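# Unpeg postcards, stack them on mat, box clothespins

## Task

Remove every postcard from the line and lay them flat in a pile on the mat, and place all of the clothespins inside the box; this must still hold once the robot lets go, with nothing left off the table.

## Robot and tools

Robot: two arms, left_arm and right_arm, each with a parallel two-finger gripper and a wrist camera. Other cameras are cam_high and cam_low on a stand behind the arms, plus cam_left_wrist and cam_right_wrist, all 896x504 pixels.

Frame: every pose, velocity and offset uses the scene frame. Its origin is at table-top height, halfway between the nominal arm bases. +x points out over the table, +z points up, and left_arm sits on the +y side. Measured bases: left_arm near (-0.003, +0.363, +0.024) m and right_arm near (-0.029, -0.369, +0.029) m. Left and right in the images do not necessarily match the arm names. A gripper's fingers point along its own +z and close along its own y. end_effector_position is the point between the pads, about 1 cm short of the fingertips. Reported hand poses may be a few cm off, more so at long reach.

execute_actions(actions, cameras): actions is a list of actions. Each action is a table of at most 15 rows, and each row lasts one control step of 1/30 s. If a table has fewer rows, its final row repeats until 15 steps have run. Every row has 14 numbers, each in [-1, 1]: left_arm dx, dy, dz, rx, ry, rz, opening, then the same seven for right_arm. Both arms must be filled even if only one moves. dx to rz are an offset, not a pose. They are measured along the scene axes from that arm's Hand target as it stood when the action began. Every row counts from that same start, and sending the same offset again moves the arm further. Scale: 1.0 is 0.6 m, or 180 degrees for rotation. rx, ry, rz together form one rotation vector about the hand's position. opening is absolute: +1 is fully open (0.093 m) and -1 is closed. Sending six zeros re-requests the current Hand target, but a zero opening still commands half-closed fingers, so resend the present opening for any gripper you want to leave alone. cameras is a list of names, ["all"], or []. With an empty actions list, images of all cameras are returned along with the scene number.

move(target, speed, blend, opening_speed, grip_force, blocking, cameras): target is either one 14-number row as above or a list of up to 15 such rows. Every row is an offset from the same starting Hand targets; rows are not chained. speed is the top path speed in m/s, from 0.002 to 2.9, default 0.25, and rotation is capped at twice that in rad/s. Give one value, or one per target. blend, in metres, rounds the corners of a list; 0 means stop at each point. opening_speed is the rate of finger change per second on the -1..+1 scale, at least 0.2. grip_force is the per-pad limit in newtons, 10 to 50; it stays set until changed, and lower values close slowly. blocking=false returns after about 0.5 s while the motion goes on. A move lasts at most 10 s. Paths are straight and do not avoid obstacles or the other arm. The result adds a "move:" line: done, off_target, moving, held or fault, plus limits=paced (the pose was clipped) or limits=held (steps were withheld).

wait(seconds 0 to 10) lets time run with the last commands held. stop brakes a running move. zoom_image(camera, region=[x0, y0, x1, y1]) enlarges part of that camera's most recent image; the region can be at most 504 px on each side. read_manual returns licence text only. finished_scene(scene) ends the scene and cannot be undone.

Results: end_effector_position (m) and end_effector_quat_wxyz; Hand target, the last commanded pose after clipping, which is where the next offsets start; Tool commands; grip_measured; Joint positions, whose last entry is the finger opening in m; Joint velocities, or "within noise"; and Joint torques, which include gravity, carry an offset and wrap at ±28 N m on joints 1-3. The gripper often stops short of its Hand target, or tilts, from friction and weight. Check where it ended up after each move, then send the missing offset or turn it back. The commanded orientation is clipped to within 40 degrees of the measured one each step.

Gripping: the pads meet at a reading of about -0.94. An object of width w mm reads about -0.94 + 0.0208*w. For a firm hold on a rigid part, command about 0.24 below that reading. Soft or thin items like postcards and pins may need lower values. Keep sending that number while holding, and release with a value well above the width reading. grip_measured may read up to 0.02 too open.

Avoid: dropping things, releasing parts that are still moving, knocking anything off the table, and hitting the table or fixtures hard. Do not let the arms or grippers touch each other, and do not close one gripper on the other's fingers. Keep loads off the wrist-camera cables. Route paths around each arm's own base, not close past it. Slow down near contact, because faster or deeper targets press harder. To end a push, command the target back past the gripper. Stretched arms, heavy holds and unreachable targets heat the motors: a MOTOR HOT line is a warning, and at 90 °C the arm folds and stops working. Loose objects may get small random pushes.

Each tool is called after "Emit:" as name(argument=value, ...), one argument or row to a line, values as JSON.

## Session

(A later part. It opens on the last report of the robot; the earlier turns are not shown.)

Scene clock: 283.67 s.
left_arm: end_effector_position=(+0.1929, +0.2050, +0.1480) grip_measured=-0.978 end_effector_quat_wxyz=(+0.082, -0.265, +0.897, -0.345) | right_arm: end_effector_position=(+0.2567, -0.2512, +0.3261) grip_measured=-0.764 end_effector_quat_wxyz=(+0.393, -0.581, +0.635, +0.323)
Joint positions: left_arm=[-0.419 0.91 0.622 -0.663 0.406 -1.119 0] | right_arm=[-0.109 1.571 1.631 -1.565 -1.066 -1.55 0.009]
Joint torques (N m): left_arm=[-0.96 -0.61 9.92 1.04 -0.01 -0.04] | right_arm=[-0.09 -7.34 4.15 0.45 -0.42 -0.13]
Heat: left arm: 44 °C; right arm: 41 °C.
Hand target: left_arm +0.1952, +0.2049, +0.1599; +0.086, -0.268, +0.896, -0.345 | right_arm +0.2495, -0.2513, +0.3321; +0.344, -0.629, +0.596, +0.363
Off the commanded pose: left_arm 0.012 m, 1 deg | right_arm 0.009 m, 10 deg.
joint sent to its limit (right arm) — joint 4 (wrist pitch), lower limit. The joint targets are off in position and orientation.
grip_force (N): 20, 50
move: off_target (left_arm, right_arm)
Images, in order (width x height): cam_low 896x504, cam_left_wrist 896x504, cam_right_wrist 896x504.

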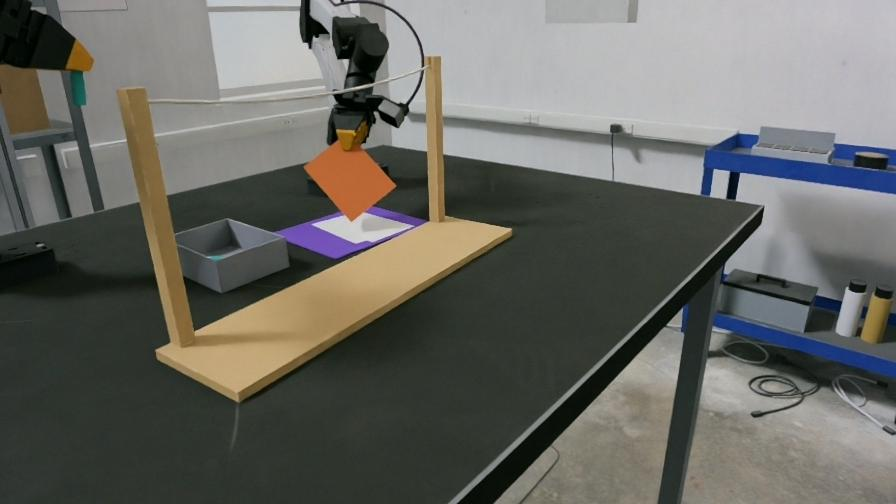

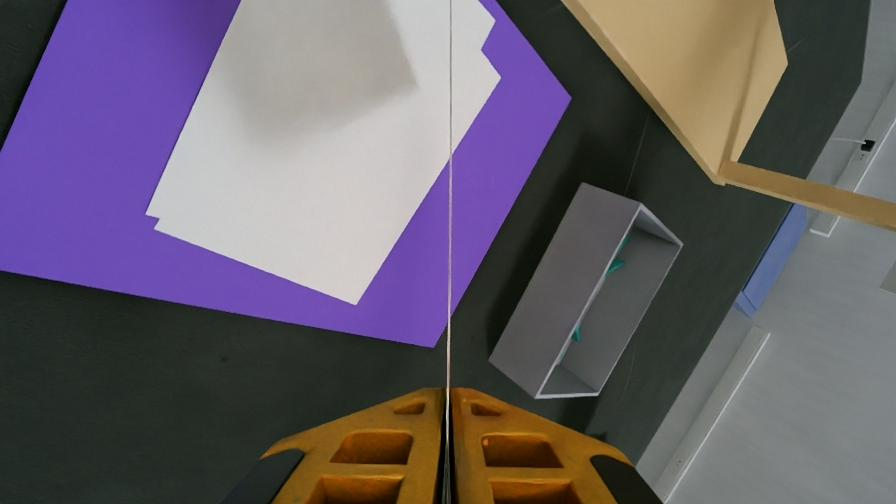

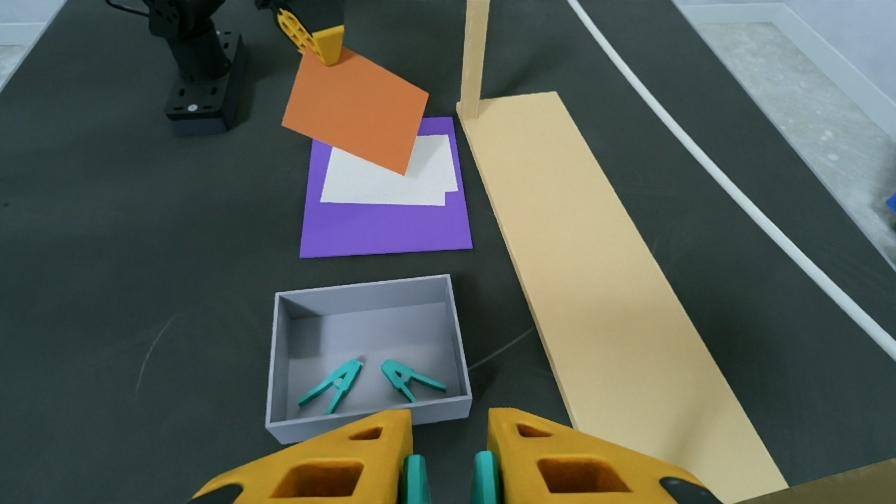

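Emit:
move(
  target=[
    [0.033,-0.03,-0.055,0,0,0.02,-1,0,0,0,0,0,0,-0.9],
  ],
  speed=0.1,
  cameras=["cam_right_wrist","cam_low"],
)

Emit:
zoom_image(
  camera="cam_low",
  region=[220, 40, 440, 260],
)

Emit:
zoom_image(
  camera="cam_right_wrist",
  region=[240, 0, 540, 240],
)

Scene clock: 285.50 s.
left_arm: end_effector_position=(+0.2083, +0.1894, +0.1260) grip_measured=-0.978 end_effector_quat_wxyz=(+0.083, -0.295, +0.892, -0.332) | right_arm: end_effector_position=(+0.2567, -0.2512, +0.3261) grip_measured=-0.764 end_effector_quat_wxyz=(+0.393, -0.581, +0.635, +0.323)
Joint positions: left_arm=[-0.501 1.024 0.59 -0.505 0.32 -1.24 0] | right_arm=[-0.109 1.571 1.631 -1.565 -1.066 -1.55 0.009]
Joint torques (N m): left_arm=[-0.92 -1.24 5.24 1.91 -0.06 -0.04] | right_arm=[-0.12 -7.38 4.19 0.45 -0.41 -0.13]
Heat: left arm: 44 °C; right arm: 41 °C.
Hand target: left_arm +0.2150, +0.1869, +0.1269; +0.097, -0.296, +0.887, -0.342 | right_arm +0.2495, -0.2513, +0.3321; +0.344, -0.629, +0.596, +0.363
Off the commanded pose: left_arm 0.007 m, 2 deg | right_arm 0.009 m, 10 deg.
joint sent to its limit (right arm) — joint 4 (wrist pitch), lower limit. The joint targets are off in position and orientation.
grip_force (N): 20, 50
move: off_target (right_arm)
Images, in order (width x height): cam_low 896x504, cam_right_wrist 896x504.

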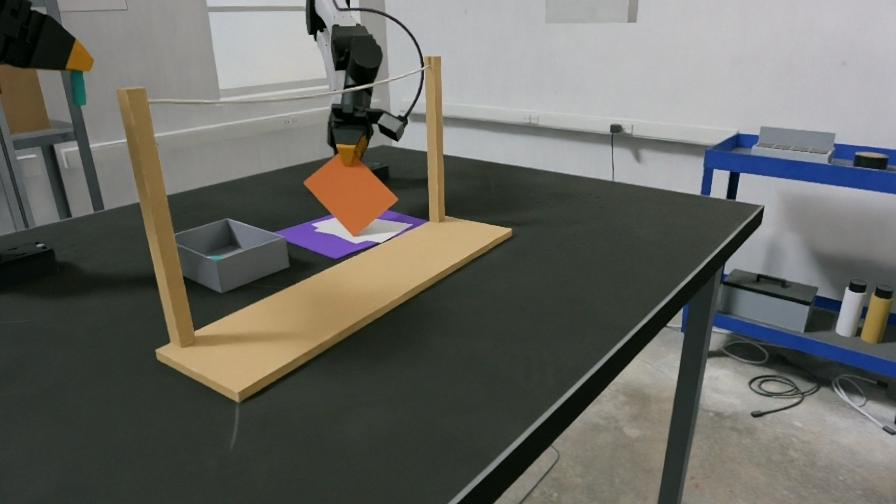

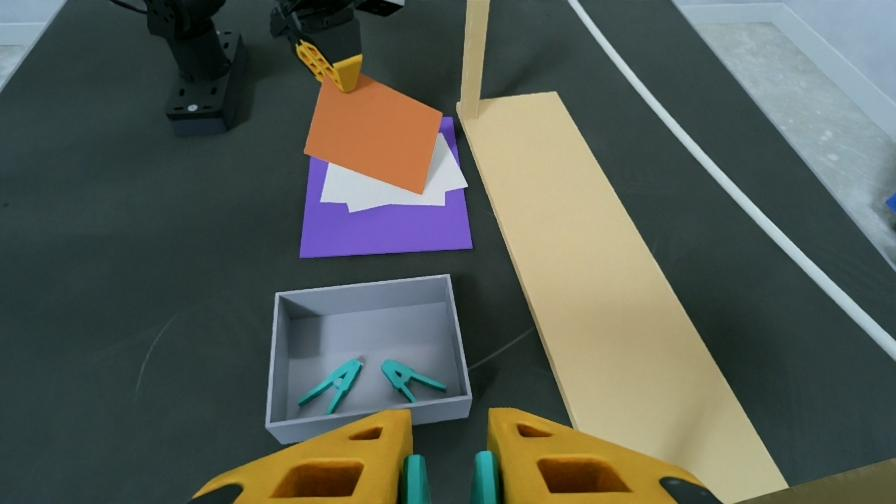

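Scaled by 2.291 from the camera's 896x504 image, which has a finer 1280x720 frame.

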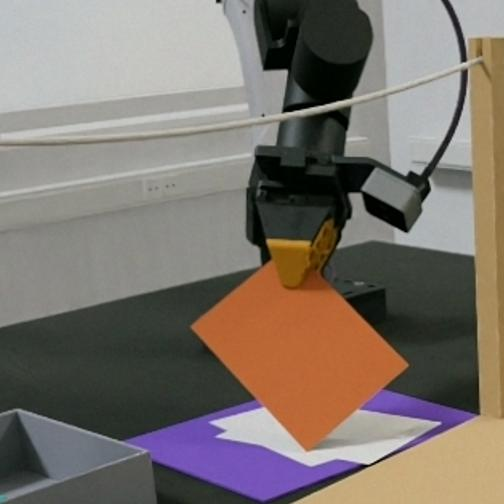

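Scaled by 1.680 from the camera's 896x504 image, which has a finer 1280x720 frame.

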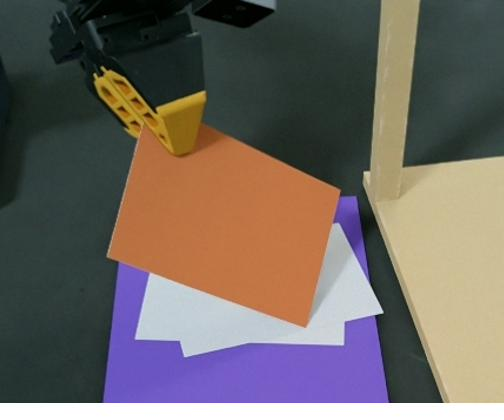

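Emit:
move(
  target=[
    [0.0,0,0.022,0,0,0,-1,0,0,0,0,0,0,-0.9],
    [0.008,-0.045,0.022,0,0,0.015,-1,0,0,0,0,0,0,-0.9],
  ],
  speed=0.1,
  cameras=["cam_right_wrist","cam_low"],
)

Emit:
zoom_image(
  camera="cam_low",
  region=[220, 40, 440, 260],
)

Emit:
zoom_image(
  camera="cam_right_wrist",
  region=[240, 0, 540, 240],
)

Scene clock: 287.90 s.
left_arm: end_effector_position=(+0.2013, +0.1719, +0.1172) grip_measured=-0.978 end_effector_quat_wxyz=(+0.077, -0.321, +0.893, -0.306) | right_arm: end_effector_position=(+0.2567, -0.2512, +0.3261) grip_measured=-0.764 end_effector_quat_wxyz=(+0.393, -0.581, +0.635, +0.323)
Joint positions: left_arm=[-0.637 1.076 0.605 -0.487 0.205 -1.387 0] | right_arm=[-0.109 1.571 1.631 -1.565 -1.066 -1.55 0.009]
Joint torques (N m): left_arm=[-0.99 -1.5 9.76 1.85 -0.14 -0.05] | right_arm=[-0.08 -7.35 4.14 0.46 -0.41 -0.13]
Heat: left arm: 45 °C; right arm: 41 °C.
Hand target: left_arm +0.2198, +0.1599, +0.1401; +0.105, -0.317, +0.880, -0.339 | right_arm +0.2495, -0.2513, +0.3321; +0.344, -0.629, +0.596, +0.363
Off the commanded pose: left_arm 0.032 m, 5 deg | right_arm 0.009 m, 10 deg.
joint sent to its limit (right arm) — joint 4 (wrist pitch), lower limit. The joint targets are off in position and orientation.
grip_force (N): 20, 50
move: off_target (left_arm, right_arm)
Images, in order (width x height): cam_low 896x504, cam_right_wrist 896x504.

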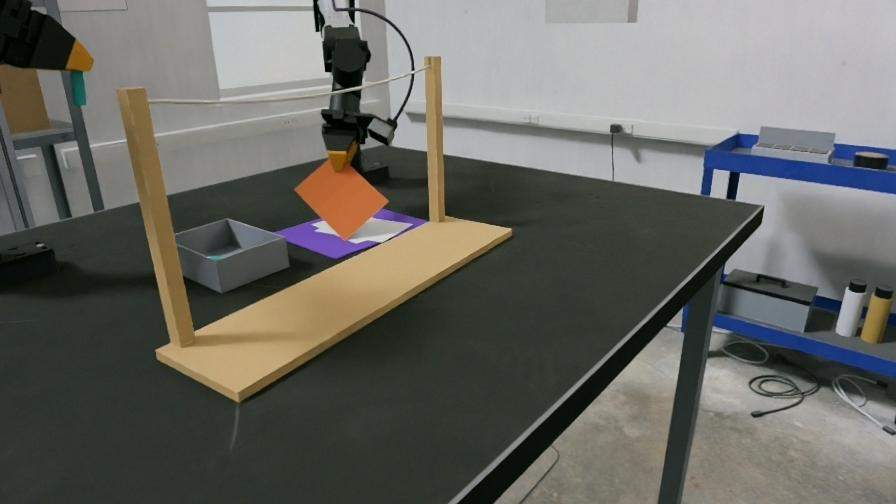

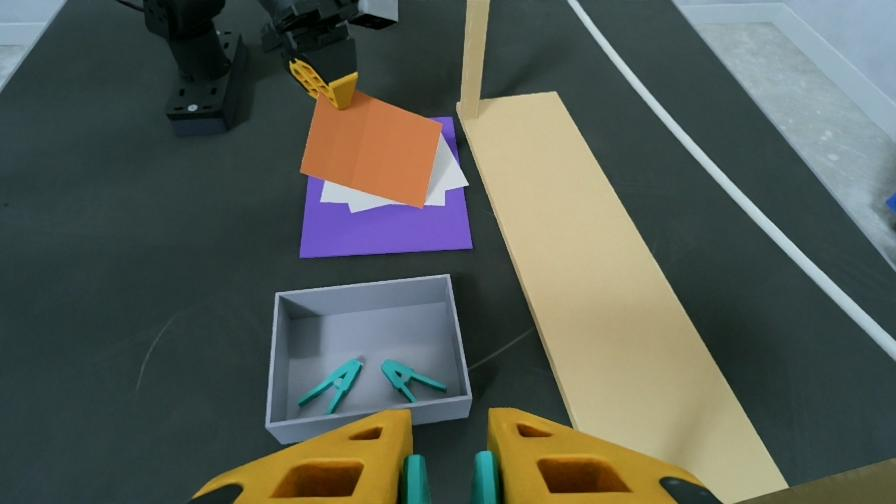

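Scaled by 2.291 from the camera's 896x504 image, which has a finer 1280x720 frame.

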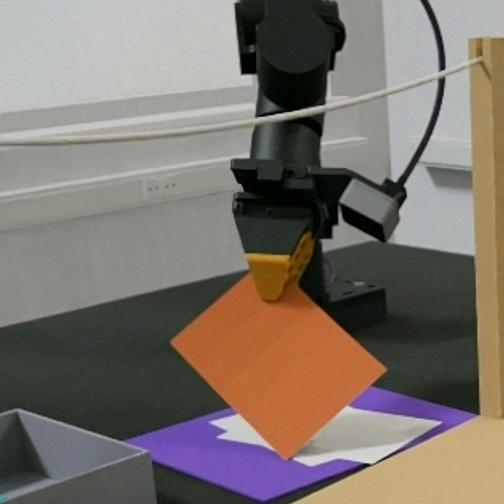

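Scaled by 1.680 from the camera's 896x504 image, which has a finer 1280x720 frame.

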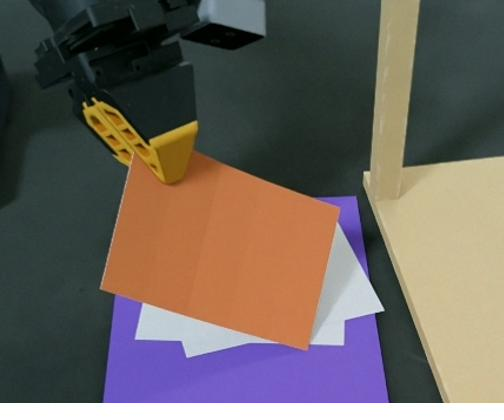

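Emit:
move(
  target=[
    [0.01,0.01,0.01,0,0,0,-1,0,0,0,0,0,0,-0.9],
  ],
  speed=0.1,
  cameras=["cam_right_wrist","cam_low"],
)

Emit:
zoom_image(
  camera="cam_low",
  region=[220, 40, 440, 260],
)

Emit:
zoom_image(
  camera="cam_right_wrist",
  region=[240, 0, 540, 240],
)

Scene clock: 289.10 s.
left_arm: end_effector_position=(+0.2137, +0.1762, +0.1253) grip_measured=-0.978 end_effector_quat_wxyz=(+0.088, -0.333, +0.885, -0.312) | right_arm: end_effector_position=(+0.2567, -0.2512, +0.3261) grip_measured=-0.764 end_effector_quat_wxyz=(+0.393, -0.581, +0.635, +0.323)
Joint positions: left_arm=[-0.597 1.084 0.631 -0.487 0.208 -1.379 0] | right_arm=[-0.109 1.571 1.631 -1.565 -1.066 -1.55 0.009]
Joint torques (N m): left_arm=[0.16 -1.59 9.78 1.64 0.11 0.28] | right_arm=[-0.1 -7.36 4.23 0.46 -0.42 -0.13]
Heat: left arm: 45 °C; right arm: 41 °C.
Hand target: left_arm +0.2258, +0.1659, +0.1461; +0.105, -0.317, +0.880, -0.339 | right_arm +0.2495, -0.2513, +0.3321; +0.344, -0.629, +0.596, +0.363
Off the commanded pose: left_arm 0.026 m, 4 deg | right_arm 0.009 m, 10 deg.
joint sent to its limit (right arm) — joint 4 (wrist pitch), lower limit. The joint targets are off in position and orientation.
grip_force (N): 20, 50
move: off_target (left_arm, right_arm)
Images, in order (width x height): cam_low 896x504, cam_right_wrist 896x504.

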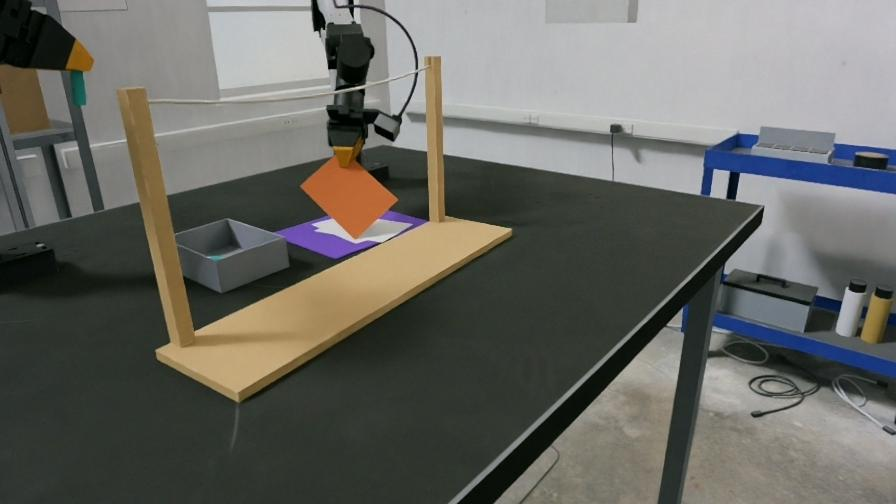

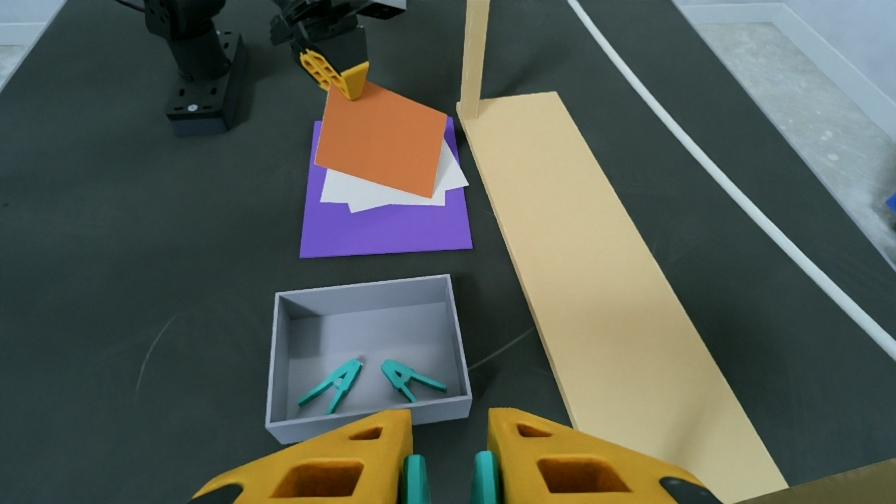

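Scaled by 2.291 from the camera's 896x504 image, which has a finer 1280x720 frame.

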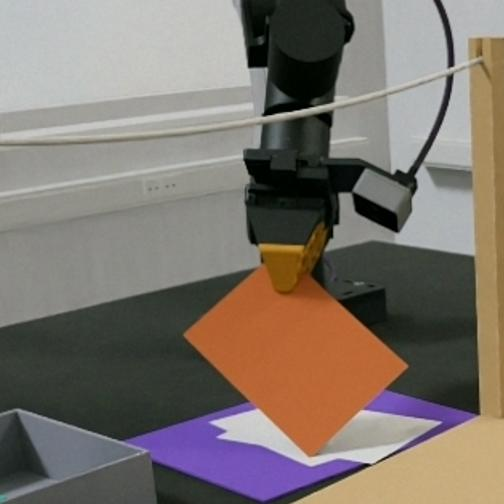

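Scaled by 1.680 from the camera's 896x504 image, which has a finer 1280x720 frame.

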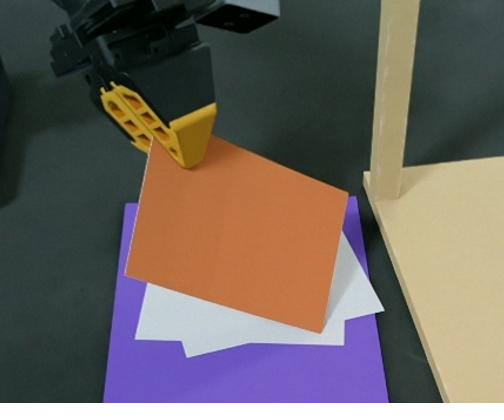

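Emit:
move(
  target=[
    [0.0,-0.005,0.005,0,0,0,-1,0,0,0,0,0,0,-0.9],
    [0.0,-0.005,0.005,0,0,0,-0.3,0,0,0,0,0,0,-0.9],
  ],
  speed=0.1,
  opening_speed=0.6,
  cameras=["cam_right_wrist","cam_low"],
)

Emit:
zoom_image(
  camera="cam_low",
  region=[220, 40, 440, 260],
)

Emit:
zoom_image(
  camera="cam_right_wrist",
  region=[240, 0, 540, 240],
)

Scene clock: 292.00 s.
left_arm: end_effector_position=(+0.2164, +0.1744, +0.1291) grip_measured=-0.303 end_effector_quat_wxyz=(+0.090, -0.332, +0.884, -0.315) | right_arm: end_effector_position=(+0.2567, -0.2512, +0.3261) grip_measured=-0.764 end_effector_quat_wxyz=(+0.393, -0.581, +0.635, +0.323)
Joint positions: left_arm=[-0.597 1.09 0.645 -0.487 0.208 -1.379 0.031] | right_arm=[-0.109 1.571 1.631 -1.565 -1.066 -1.55 0.009]
Joint velocities: left_arm=[-0.007 0.002 -0.012 -0.066 0.037 0.154 0] | right_arm=[within noise]
Joint torques (N m): left_arm=[-0.85 -1.66 9.89 1.58 0.04 0.14] | right_arm=[-0.12 -7.34 4.26 0.46 -0.41 -0.12]
Heat: left arm: 46 °C; right arm: 41 °C.
Hand target: left_arm +0.2258, +0.1629, +0.1491; +0.105, -0.317, +0.880, -0.339 | right_arm +0.2495, -0.2513, +0.3321; +0.344, -0.629, +0.596, +0.363
Off the commanded pose: left_arm 0.025 m, 4 deg | right_arm 0.009 m, 10 deg.
joint sent to its limit (right arm) — joint 4 (wrist pitch), lower limit. The joint targets are off in position and orientation.
grip_force (N): 20, 50
move: off_target (left_arm, right_arm); target 2's new opening was sent with left_arm's hand 0.025 m and 4 deg from that target
Images, in order (width x height): cam_low 896x504, cam_right_wrist 896x504.

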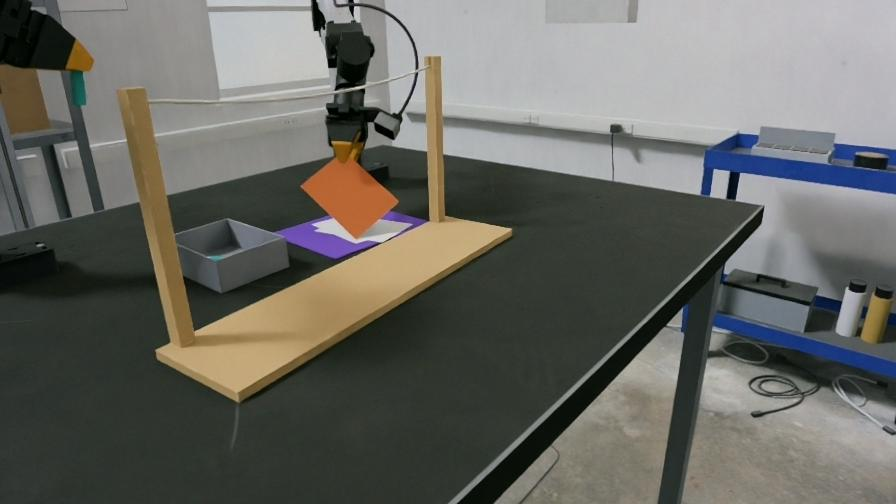

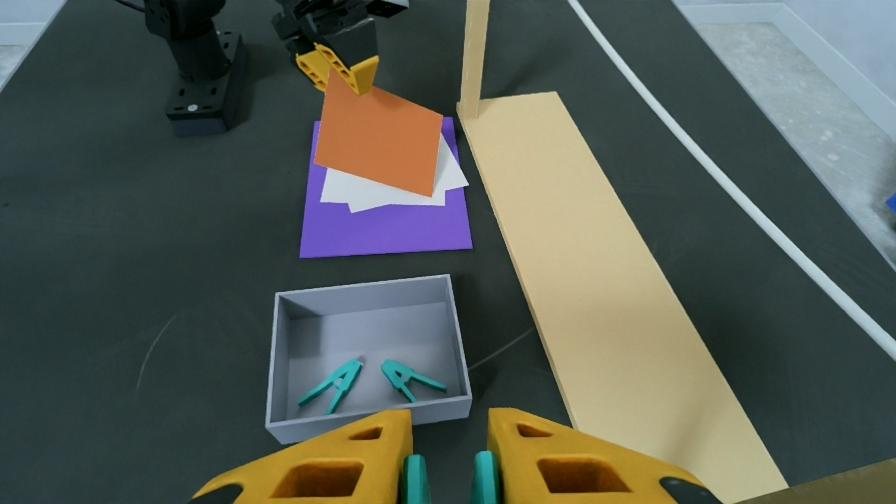

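Scaled by 2.291 from the camera's 896x504 image, which has a finer 1280x720 frame.

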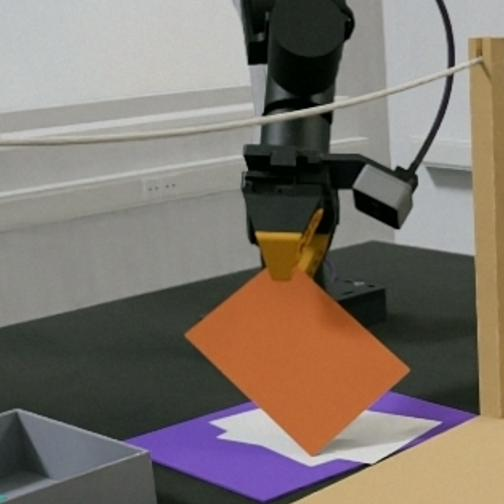

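Scaled by 1.680 from the camera's 896x504 image, which has a finer 1280x720 frame.

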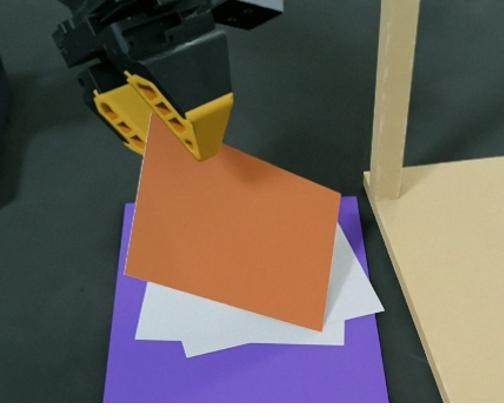

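Emit:
move(
  target=[
    [-0.02,0.03,0.055,0,0,0,-0.3,0,0,0,0,0,0,-0.9],
  ],
  speed=0.15,
  cameras=["cam_right_wrist","cam_low"],
)

Emit:
zoom_image(
  camera="cam_low",
  region=[220, 40, 440, 260],
)

Emit:
zoom_image(
  camera="cam_right_wrist",
  region=[240, 0, 540, 240],
)

Scene clock: 293.80 s.
left_arm: end_effector_position=(+0.2142, +0.1826, +0.1652) grip_measured=-0.303 end_effector_quat_wxyz=(+0.101, -0.328, +0.880, -0.329) | right_arm: end_effector_position=(+0.2567, -0.2512, +0.3261) grip_measured=-0.764 end_effector_quat_wxyz=(+0.393, -0.581, +0.635, +0.323)
Joint positions: left_arm=[-0.567 1.01 0.731 -0.62 0.226 -1.355 0.031] | right_arm=[-0.109 1.571 1.631 -1.565 -1.066 -1.55 0.009]
Joint torques (N m): left_arm=[0.17 -2.62 9.94 1.12 0.15 0.28] | right_arm=[-0.13 -7.34 4.19 0.47 -0.41 -0.13]
Heat: left arm: 46 °C; right arm: 41 °C.
Hand target: left_arm +0.2138, +0.1809, +0.1821; +0.105, -0.317, +0.880, -0.339 | right_arm +0.2495, -0.2513, +0.3321; +0.344, -0.629, +0.596, +0.363
Off the commanded pose: left_arm 0.017 m, 2 deg | right_arm 0.009 m, 10 deg.
joint sent to its limit (right arm) — joint 4 (wrist pitch), lower limit. The joint targets are off in position and orientation.
grip_force (N): 20, 50
move: off_target (left_arm, right_arm)
Images, in order (width x height): cam_low 896x504, cam_right_wrist 896x504.

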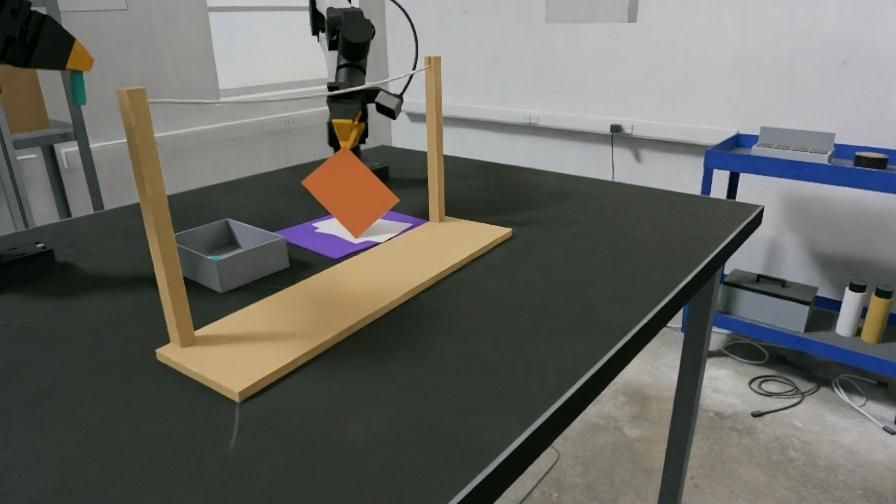

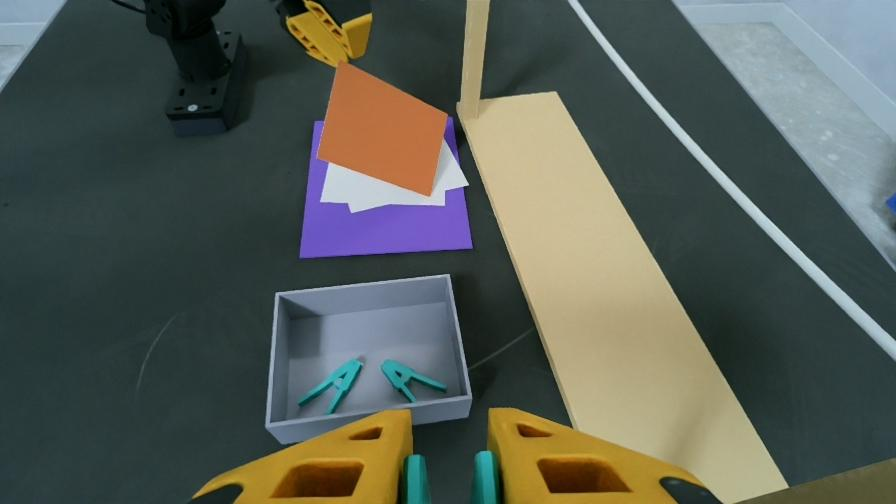

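Scaled by 2.291 from the camera's 896x504 image, which has a finer 1280x720 frame.

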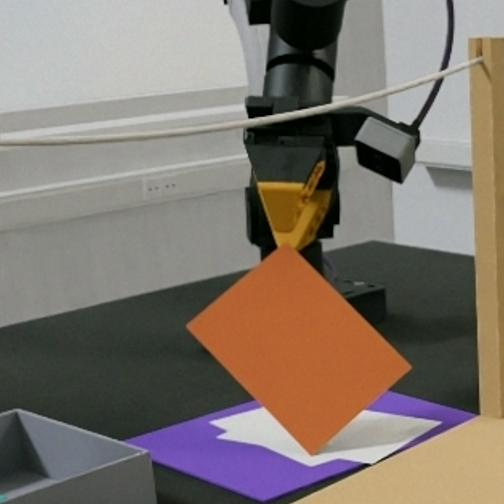

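Scaled by 1.680 from the camera's 896x504 image, which has a finer 1280x720 frame.

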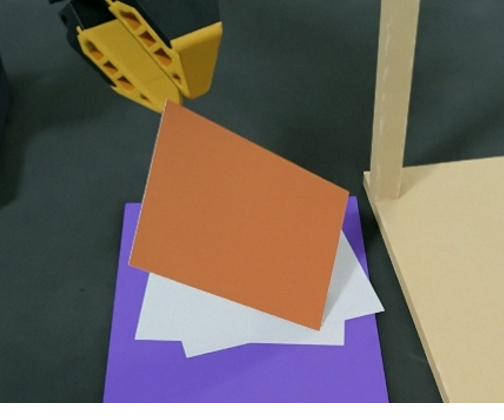

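Emit:
move(
  target=[
    [-0.015,0.05,-0.09,0,0,0,-0.3,0,0,0,0,0,0,-0.9],
  ],
  speed=0.15,
  cameras=["cam_right_wrist","cam_low"],
)

Emit:
zoom_image(
  camera="cam_low",
  region=[220, 40, 440, 260],
)

Emit:
zoom_image(
  camera="cam_right_wrist",
  region=[240, 0, 540, 240],
)

Scene clock: 295.60 s.
left_arm: end_effector_position=(+0.1987, +0.2161, +0.1206) grip_measured=-0.303 end_effector_quat_wxyz=(+0.088, -0.334, +0.884, -0.315) | right_arm: end_effector_position=(+0.2567, -0.2512, +0.3261) grip_measured=-0.764 end_effector_quat_wxyz=(+0.393, -0.581, +0.635, +0.323)
Joint positions: left_arm=[-0.432 0.927 0.547 -0.588 0.308 -1.244 0.031] | right_arm=[-0.109 1.571 1.631 -1.565 -1.066 -1.55 0.009]
Joint torques (N m): left_arm=[0.13 -2.03 5.41 1.85 0.23 0.27] | right_arm=[-0.09 -7.32 4.22 0.45 -0.42 -0.13]
Heat: left arm: 46 °C; right arm: 41 °C.
Hand target: left_arm +0.2048, +0.2109, +0.1281; +0.105, -0.317, +0.880, -0.339 | right_arm +0.2495, -0.2513, +0.3321; +0.344, -0.629, +0.596, +0.363
Off the commanded pose: left_arm 0.011 m, 4 deg | right_arm 0.009 m, 10 deg.
joint sent to its limit (right arm) — joint 4 (wrist pitch), lower limit. The joint targets are off in position and orientation.
grip_force (N): 20, 50
move: off_target (left_arm, right_arm)
Images, in order (width x height): cam_low 896x504, cam_right_wrist 896x504.

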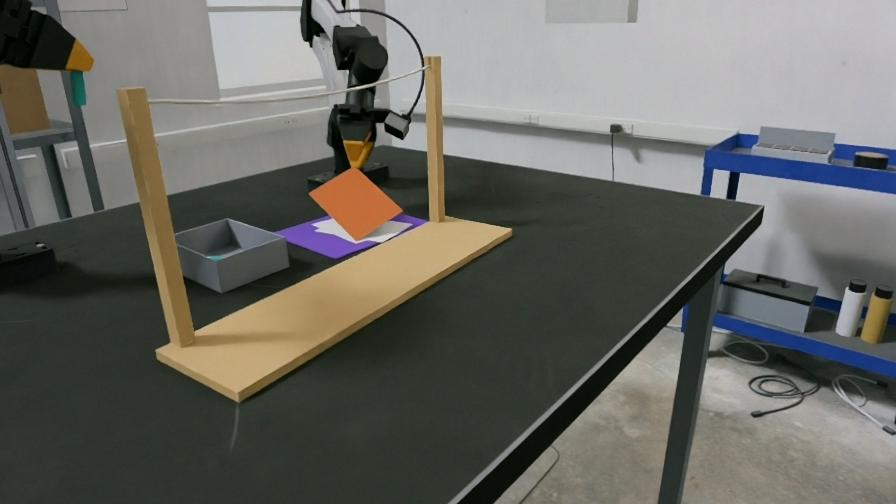

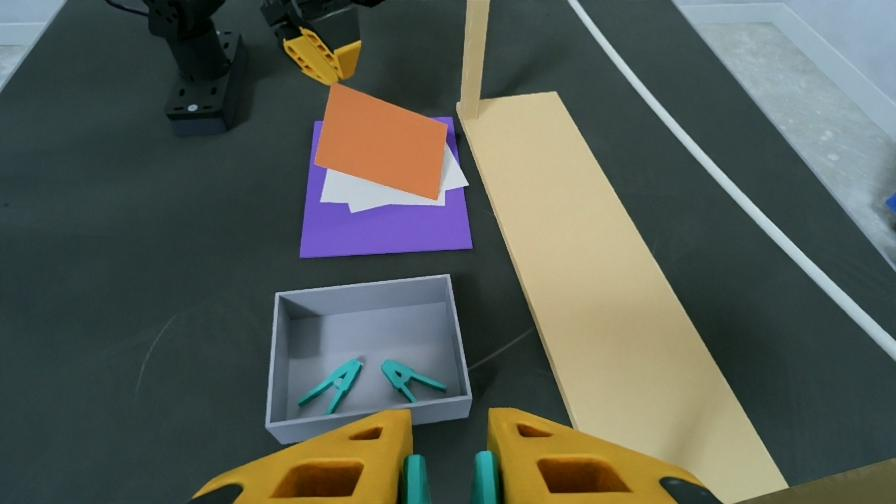

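Scaled by 2.291 from the camera's 896x504 image, which has a finer 1280x720 frame.

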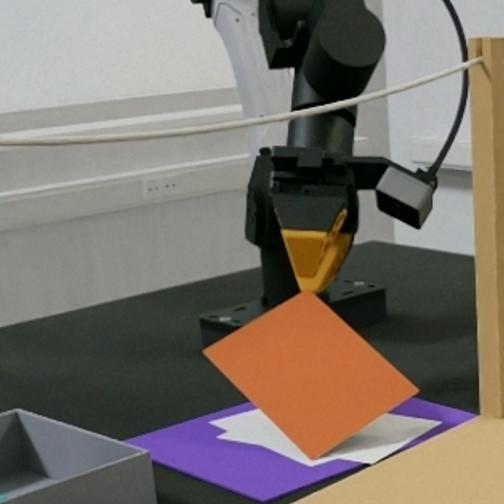

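Scaled by 1.680 from the camera's 896x504 image, which has a finer 1280x720 frame.

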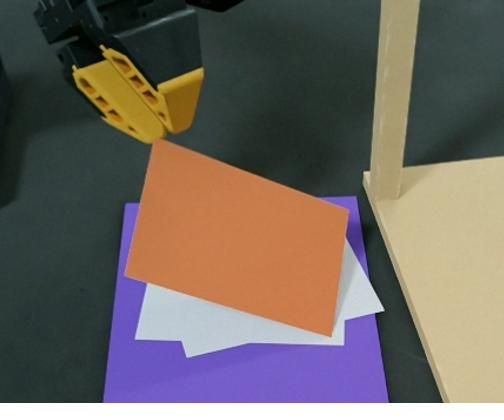

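Excellent, it tracks. Continue lowering.

Emit:
move(
  target=[
    [-0.01,0.02,-0.06,0,0,0,-0.3,0,0,0,0,0,0,-0.9],
  ],
  speed=0.15,
  cameras=["cam_right_wrist","cam_low"],
)

Emit:
zoom_image(
  camera="cam_low",
  region=[220, 40, 440, 260],
)

Emit:
zoom_image(
  camera="cam_right_wrist",
  region=[240, 0, 540, 240],
)

Scene clock: 297.17 s.
left_arm: end_effector_position=(+0.1923, +0.2271, +0.0856) grip_measured=-0.303 end_effector_quat_wxyz=(+0.086, -0.333, +0.884, -0.317) | right_arm: end_effector_position=(+0.2567, -0.2512, +0.3261) grip_measured=-0.764 end_effector_quat_wxyz=(+0.393, -0.581, +0.635, +0.323)
Joint positions: left_arm=[-0.375 0.917 0.403 -0.47 0.344 -1.195 0.031] | right_arm=[-0.109 1.571 1.631 -1.565 -1.066 -1.55 0.009]
Joint torques (N m): left_arm=[0.14 -1.88 5.11 1.83 0.26 0.27] | right_arm=[-0.13 -7.32 4.21 0.47 -0.42 -0.14]
Heat: left arm: 46 °C; right arm: 41 °C.
Hand target: left_arm +0.1988, +0.2229, +0.0921; +0.105, -0.317, +0.880, -0.339 | right_arm +0.2495, -0.2513, +0.3321; +0.344, -0.629, +0.596, +0.363
Off the commanded pose: left_arm 0.010 m, 4 deg | right_arm 0.009 m, 10 deg.
joint sent to its limit (right arm) — joint 4 (wrist pitch), lower limit. The joint targets are off in position and orientation.
grip_force (N): 20, 50
move: off_target (left_arm, right_arm)
Images, in order (width x height): cam_low 896x504, cam_right_wrist 896x504.

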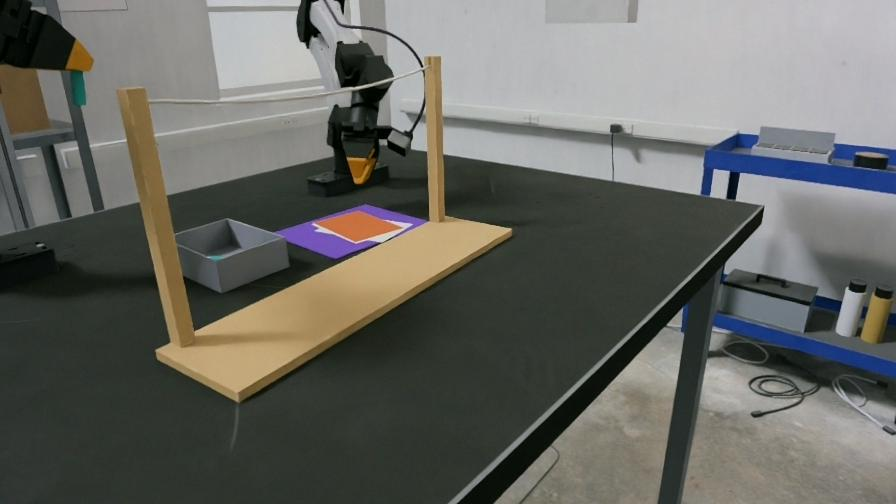

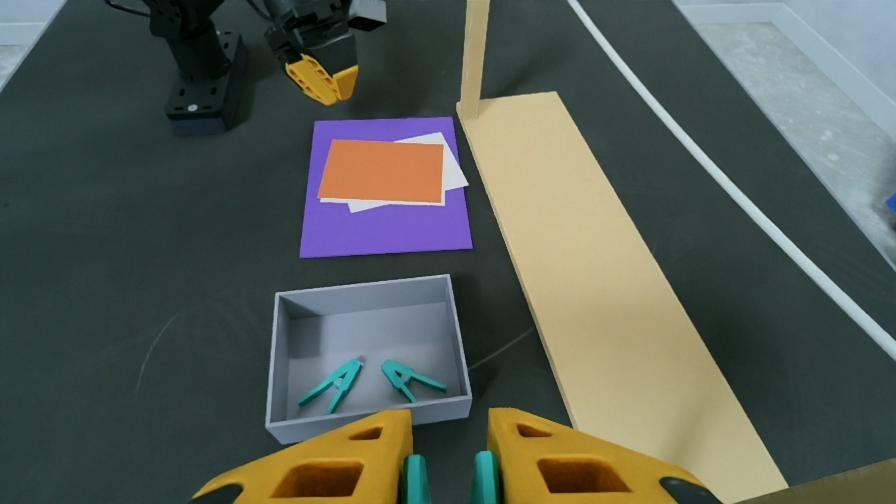

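Scaled by 2.291 from the camera's 896x504 image, which has a finer 1280x720 frame.

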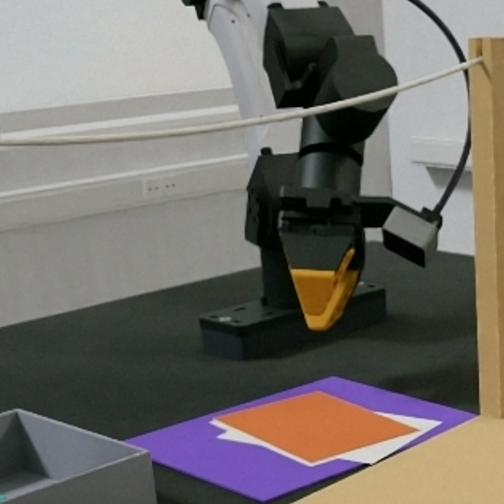

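Scaled by 1.680 from the camera's 896x504 image, which has a finer 1280x720 frame.

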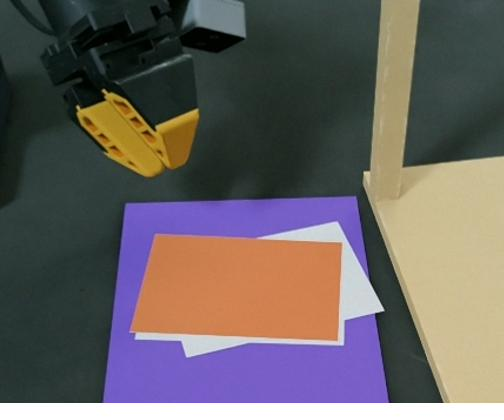

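Emit:
move(
  target=[
    [0.02,-0.0,0.06,0,0,0,-0.3,0,0,0,0,0,0,-0.9],
    [0.02,0.0,0.06,0,0,0,-0.3,-0.05,0.333,-0.25,0,0,0,-0.9],
  ],
  speed=0.25,
  blend=[0.02,0],
  cameras=["cam_high","cam_right_wrist","cam_low"],
)

Emit:
zoom_image(
  camera="cam_high",
  region=[440, 160, 620, 370],
)

Scene clock: 300.33 s.
left_arm: end_effector_position=(+0.2082, +0.2232, +0.1174) grip_measured=-0.303 end_effector_quat_wxyz=(+0.106, -0.322, +0.879, -0.336) | right_arm: end_effector_position=(+0.2137, -0.0553, +0.1693) grip_measured=-0.764 end_effector_quat_wxyz=(-0.311, +0.625, -0.609, -0.377)
Joint positions: left_arm=[-0.356 0.92 0.502 -0.516 0.36 -1.174 0.031] | right_arm=[0.583 1.606 1.002 -0.324 -0.859 -0.709 0.009]
Joint torques (N m): left_arm=[0.21 -0.36 9.47 1.06 0.27 0.28] | right_arm=[0.69 -8.25 4.86 2.05 -0.13 0.13]
Heat: left arm: 46 °C; right arm: 41 °C.
Hand target: left_arm +0.2108, +0.2229, +0.1281; +0.105, -0.317, +0.880, -0.339 | right_arm +0.2195, -0.0515, +0.1821; -0.344, +0.629, -0.596, -0.363
Off the commanded pose: left_arm 0.011 m, 1 deg | right_arm 0.015 m, 4 deg.
grip_force (N): 20, 50
move: off_target (left_arm, right_arm)
Images, in order (width x height): cam_high 896x504, cam_low 896x504, cam_right_wrist 896x504.

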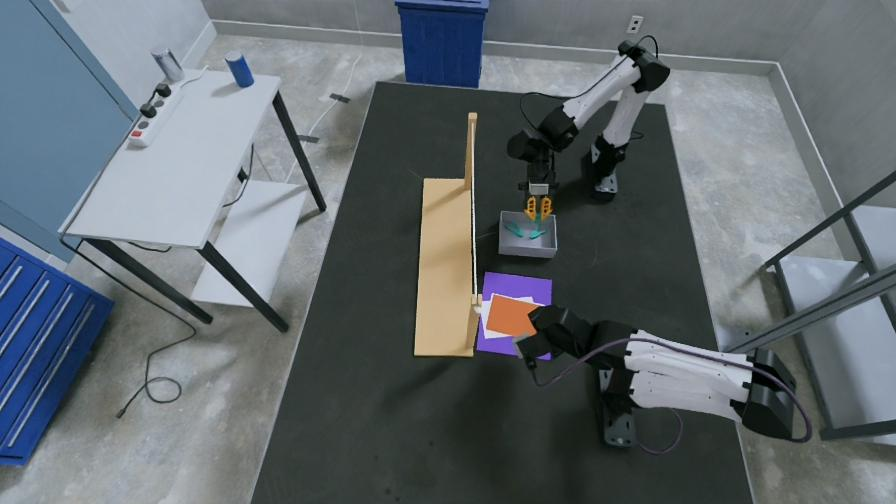

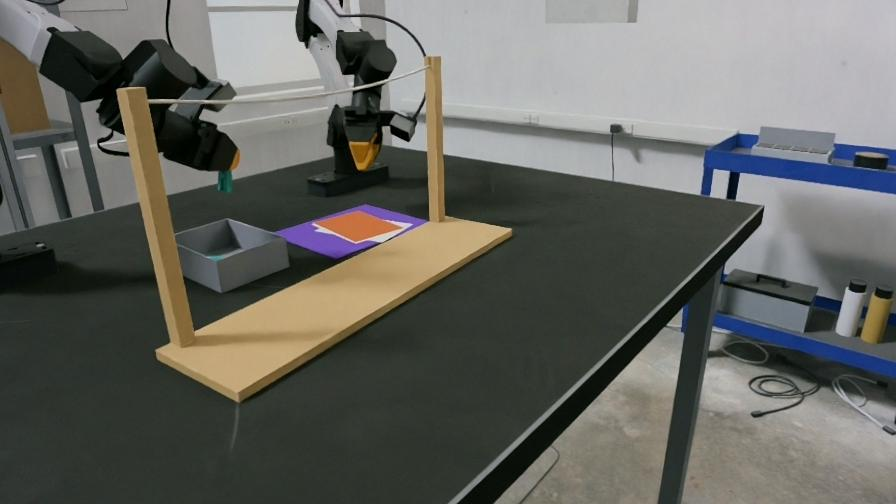

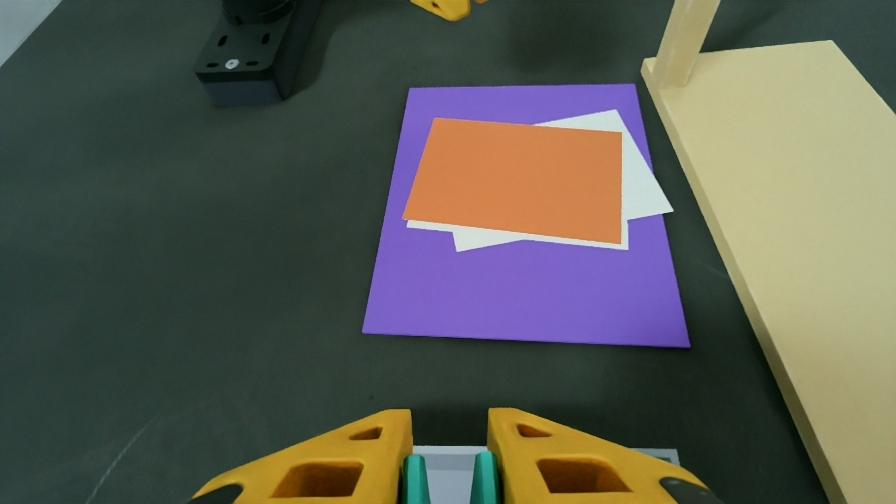

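Scaled by 2.400 from the camera's 896x504 image, which has a finer 1280x720 frame.

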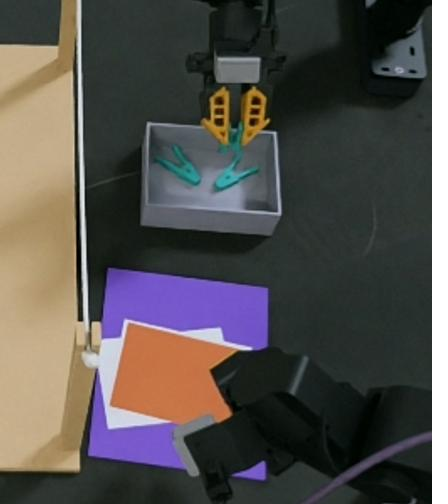

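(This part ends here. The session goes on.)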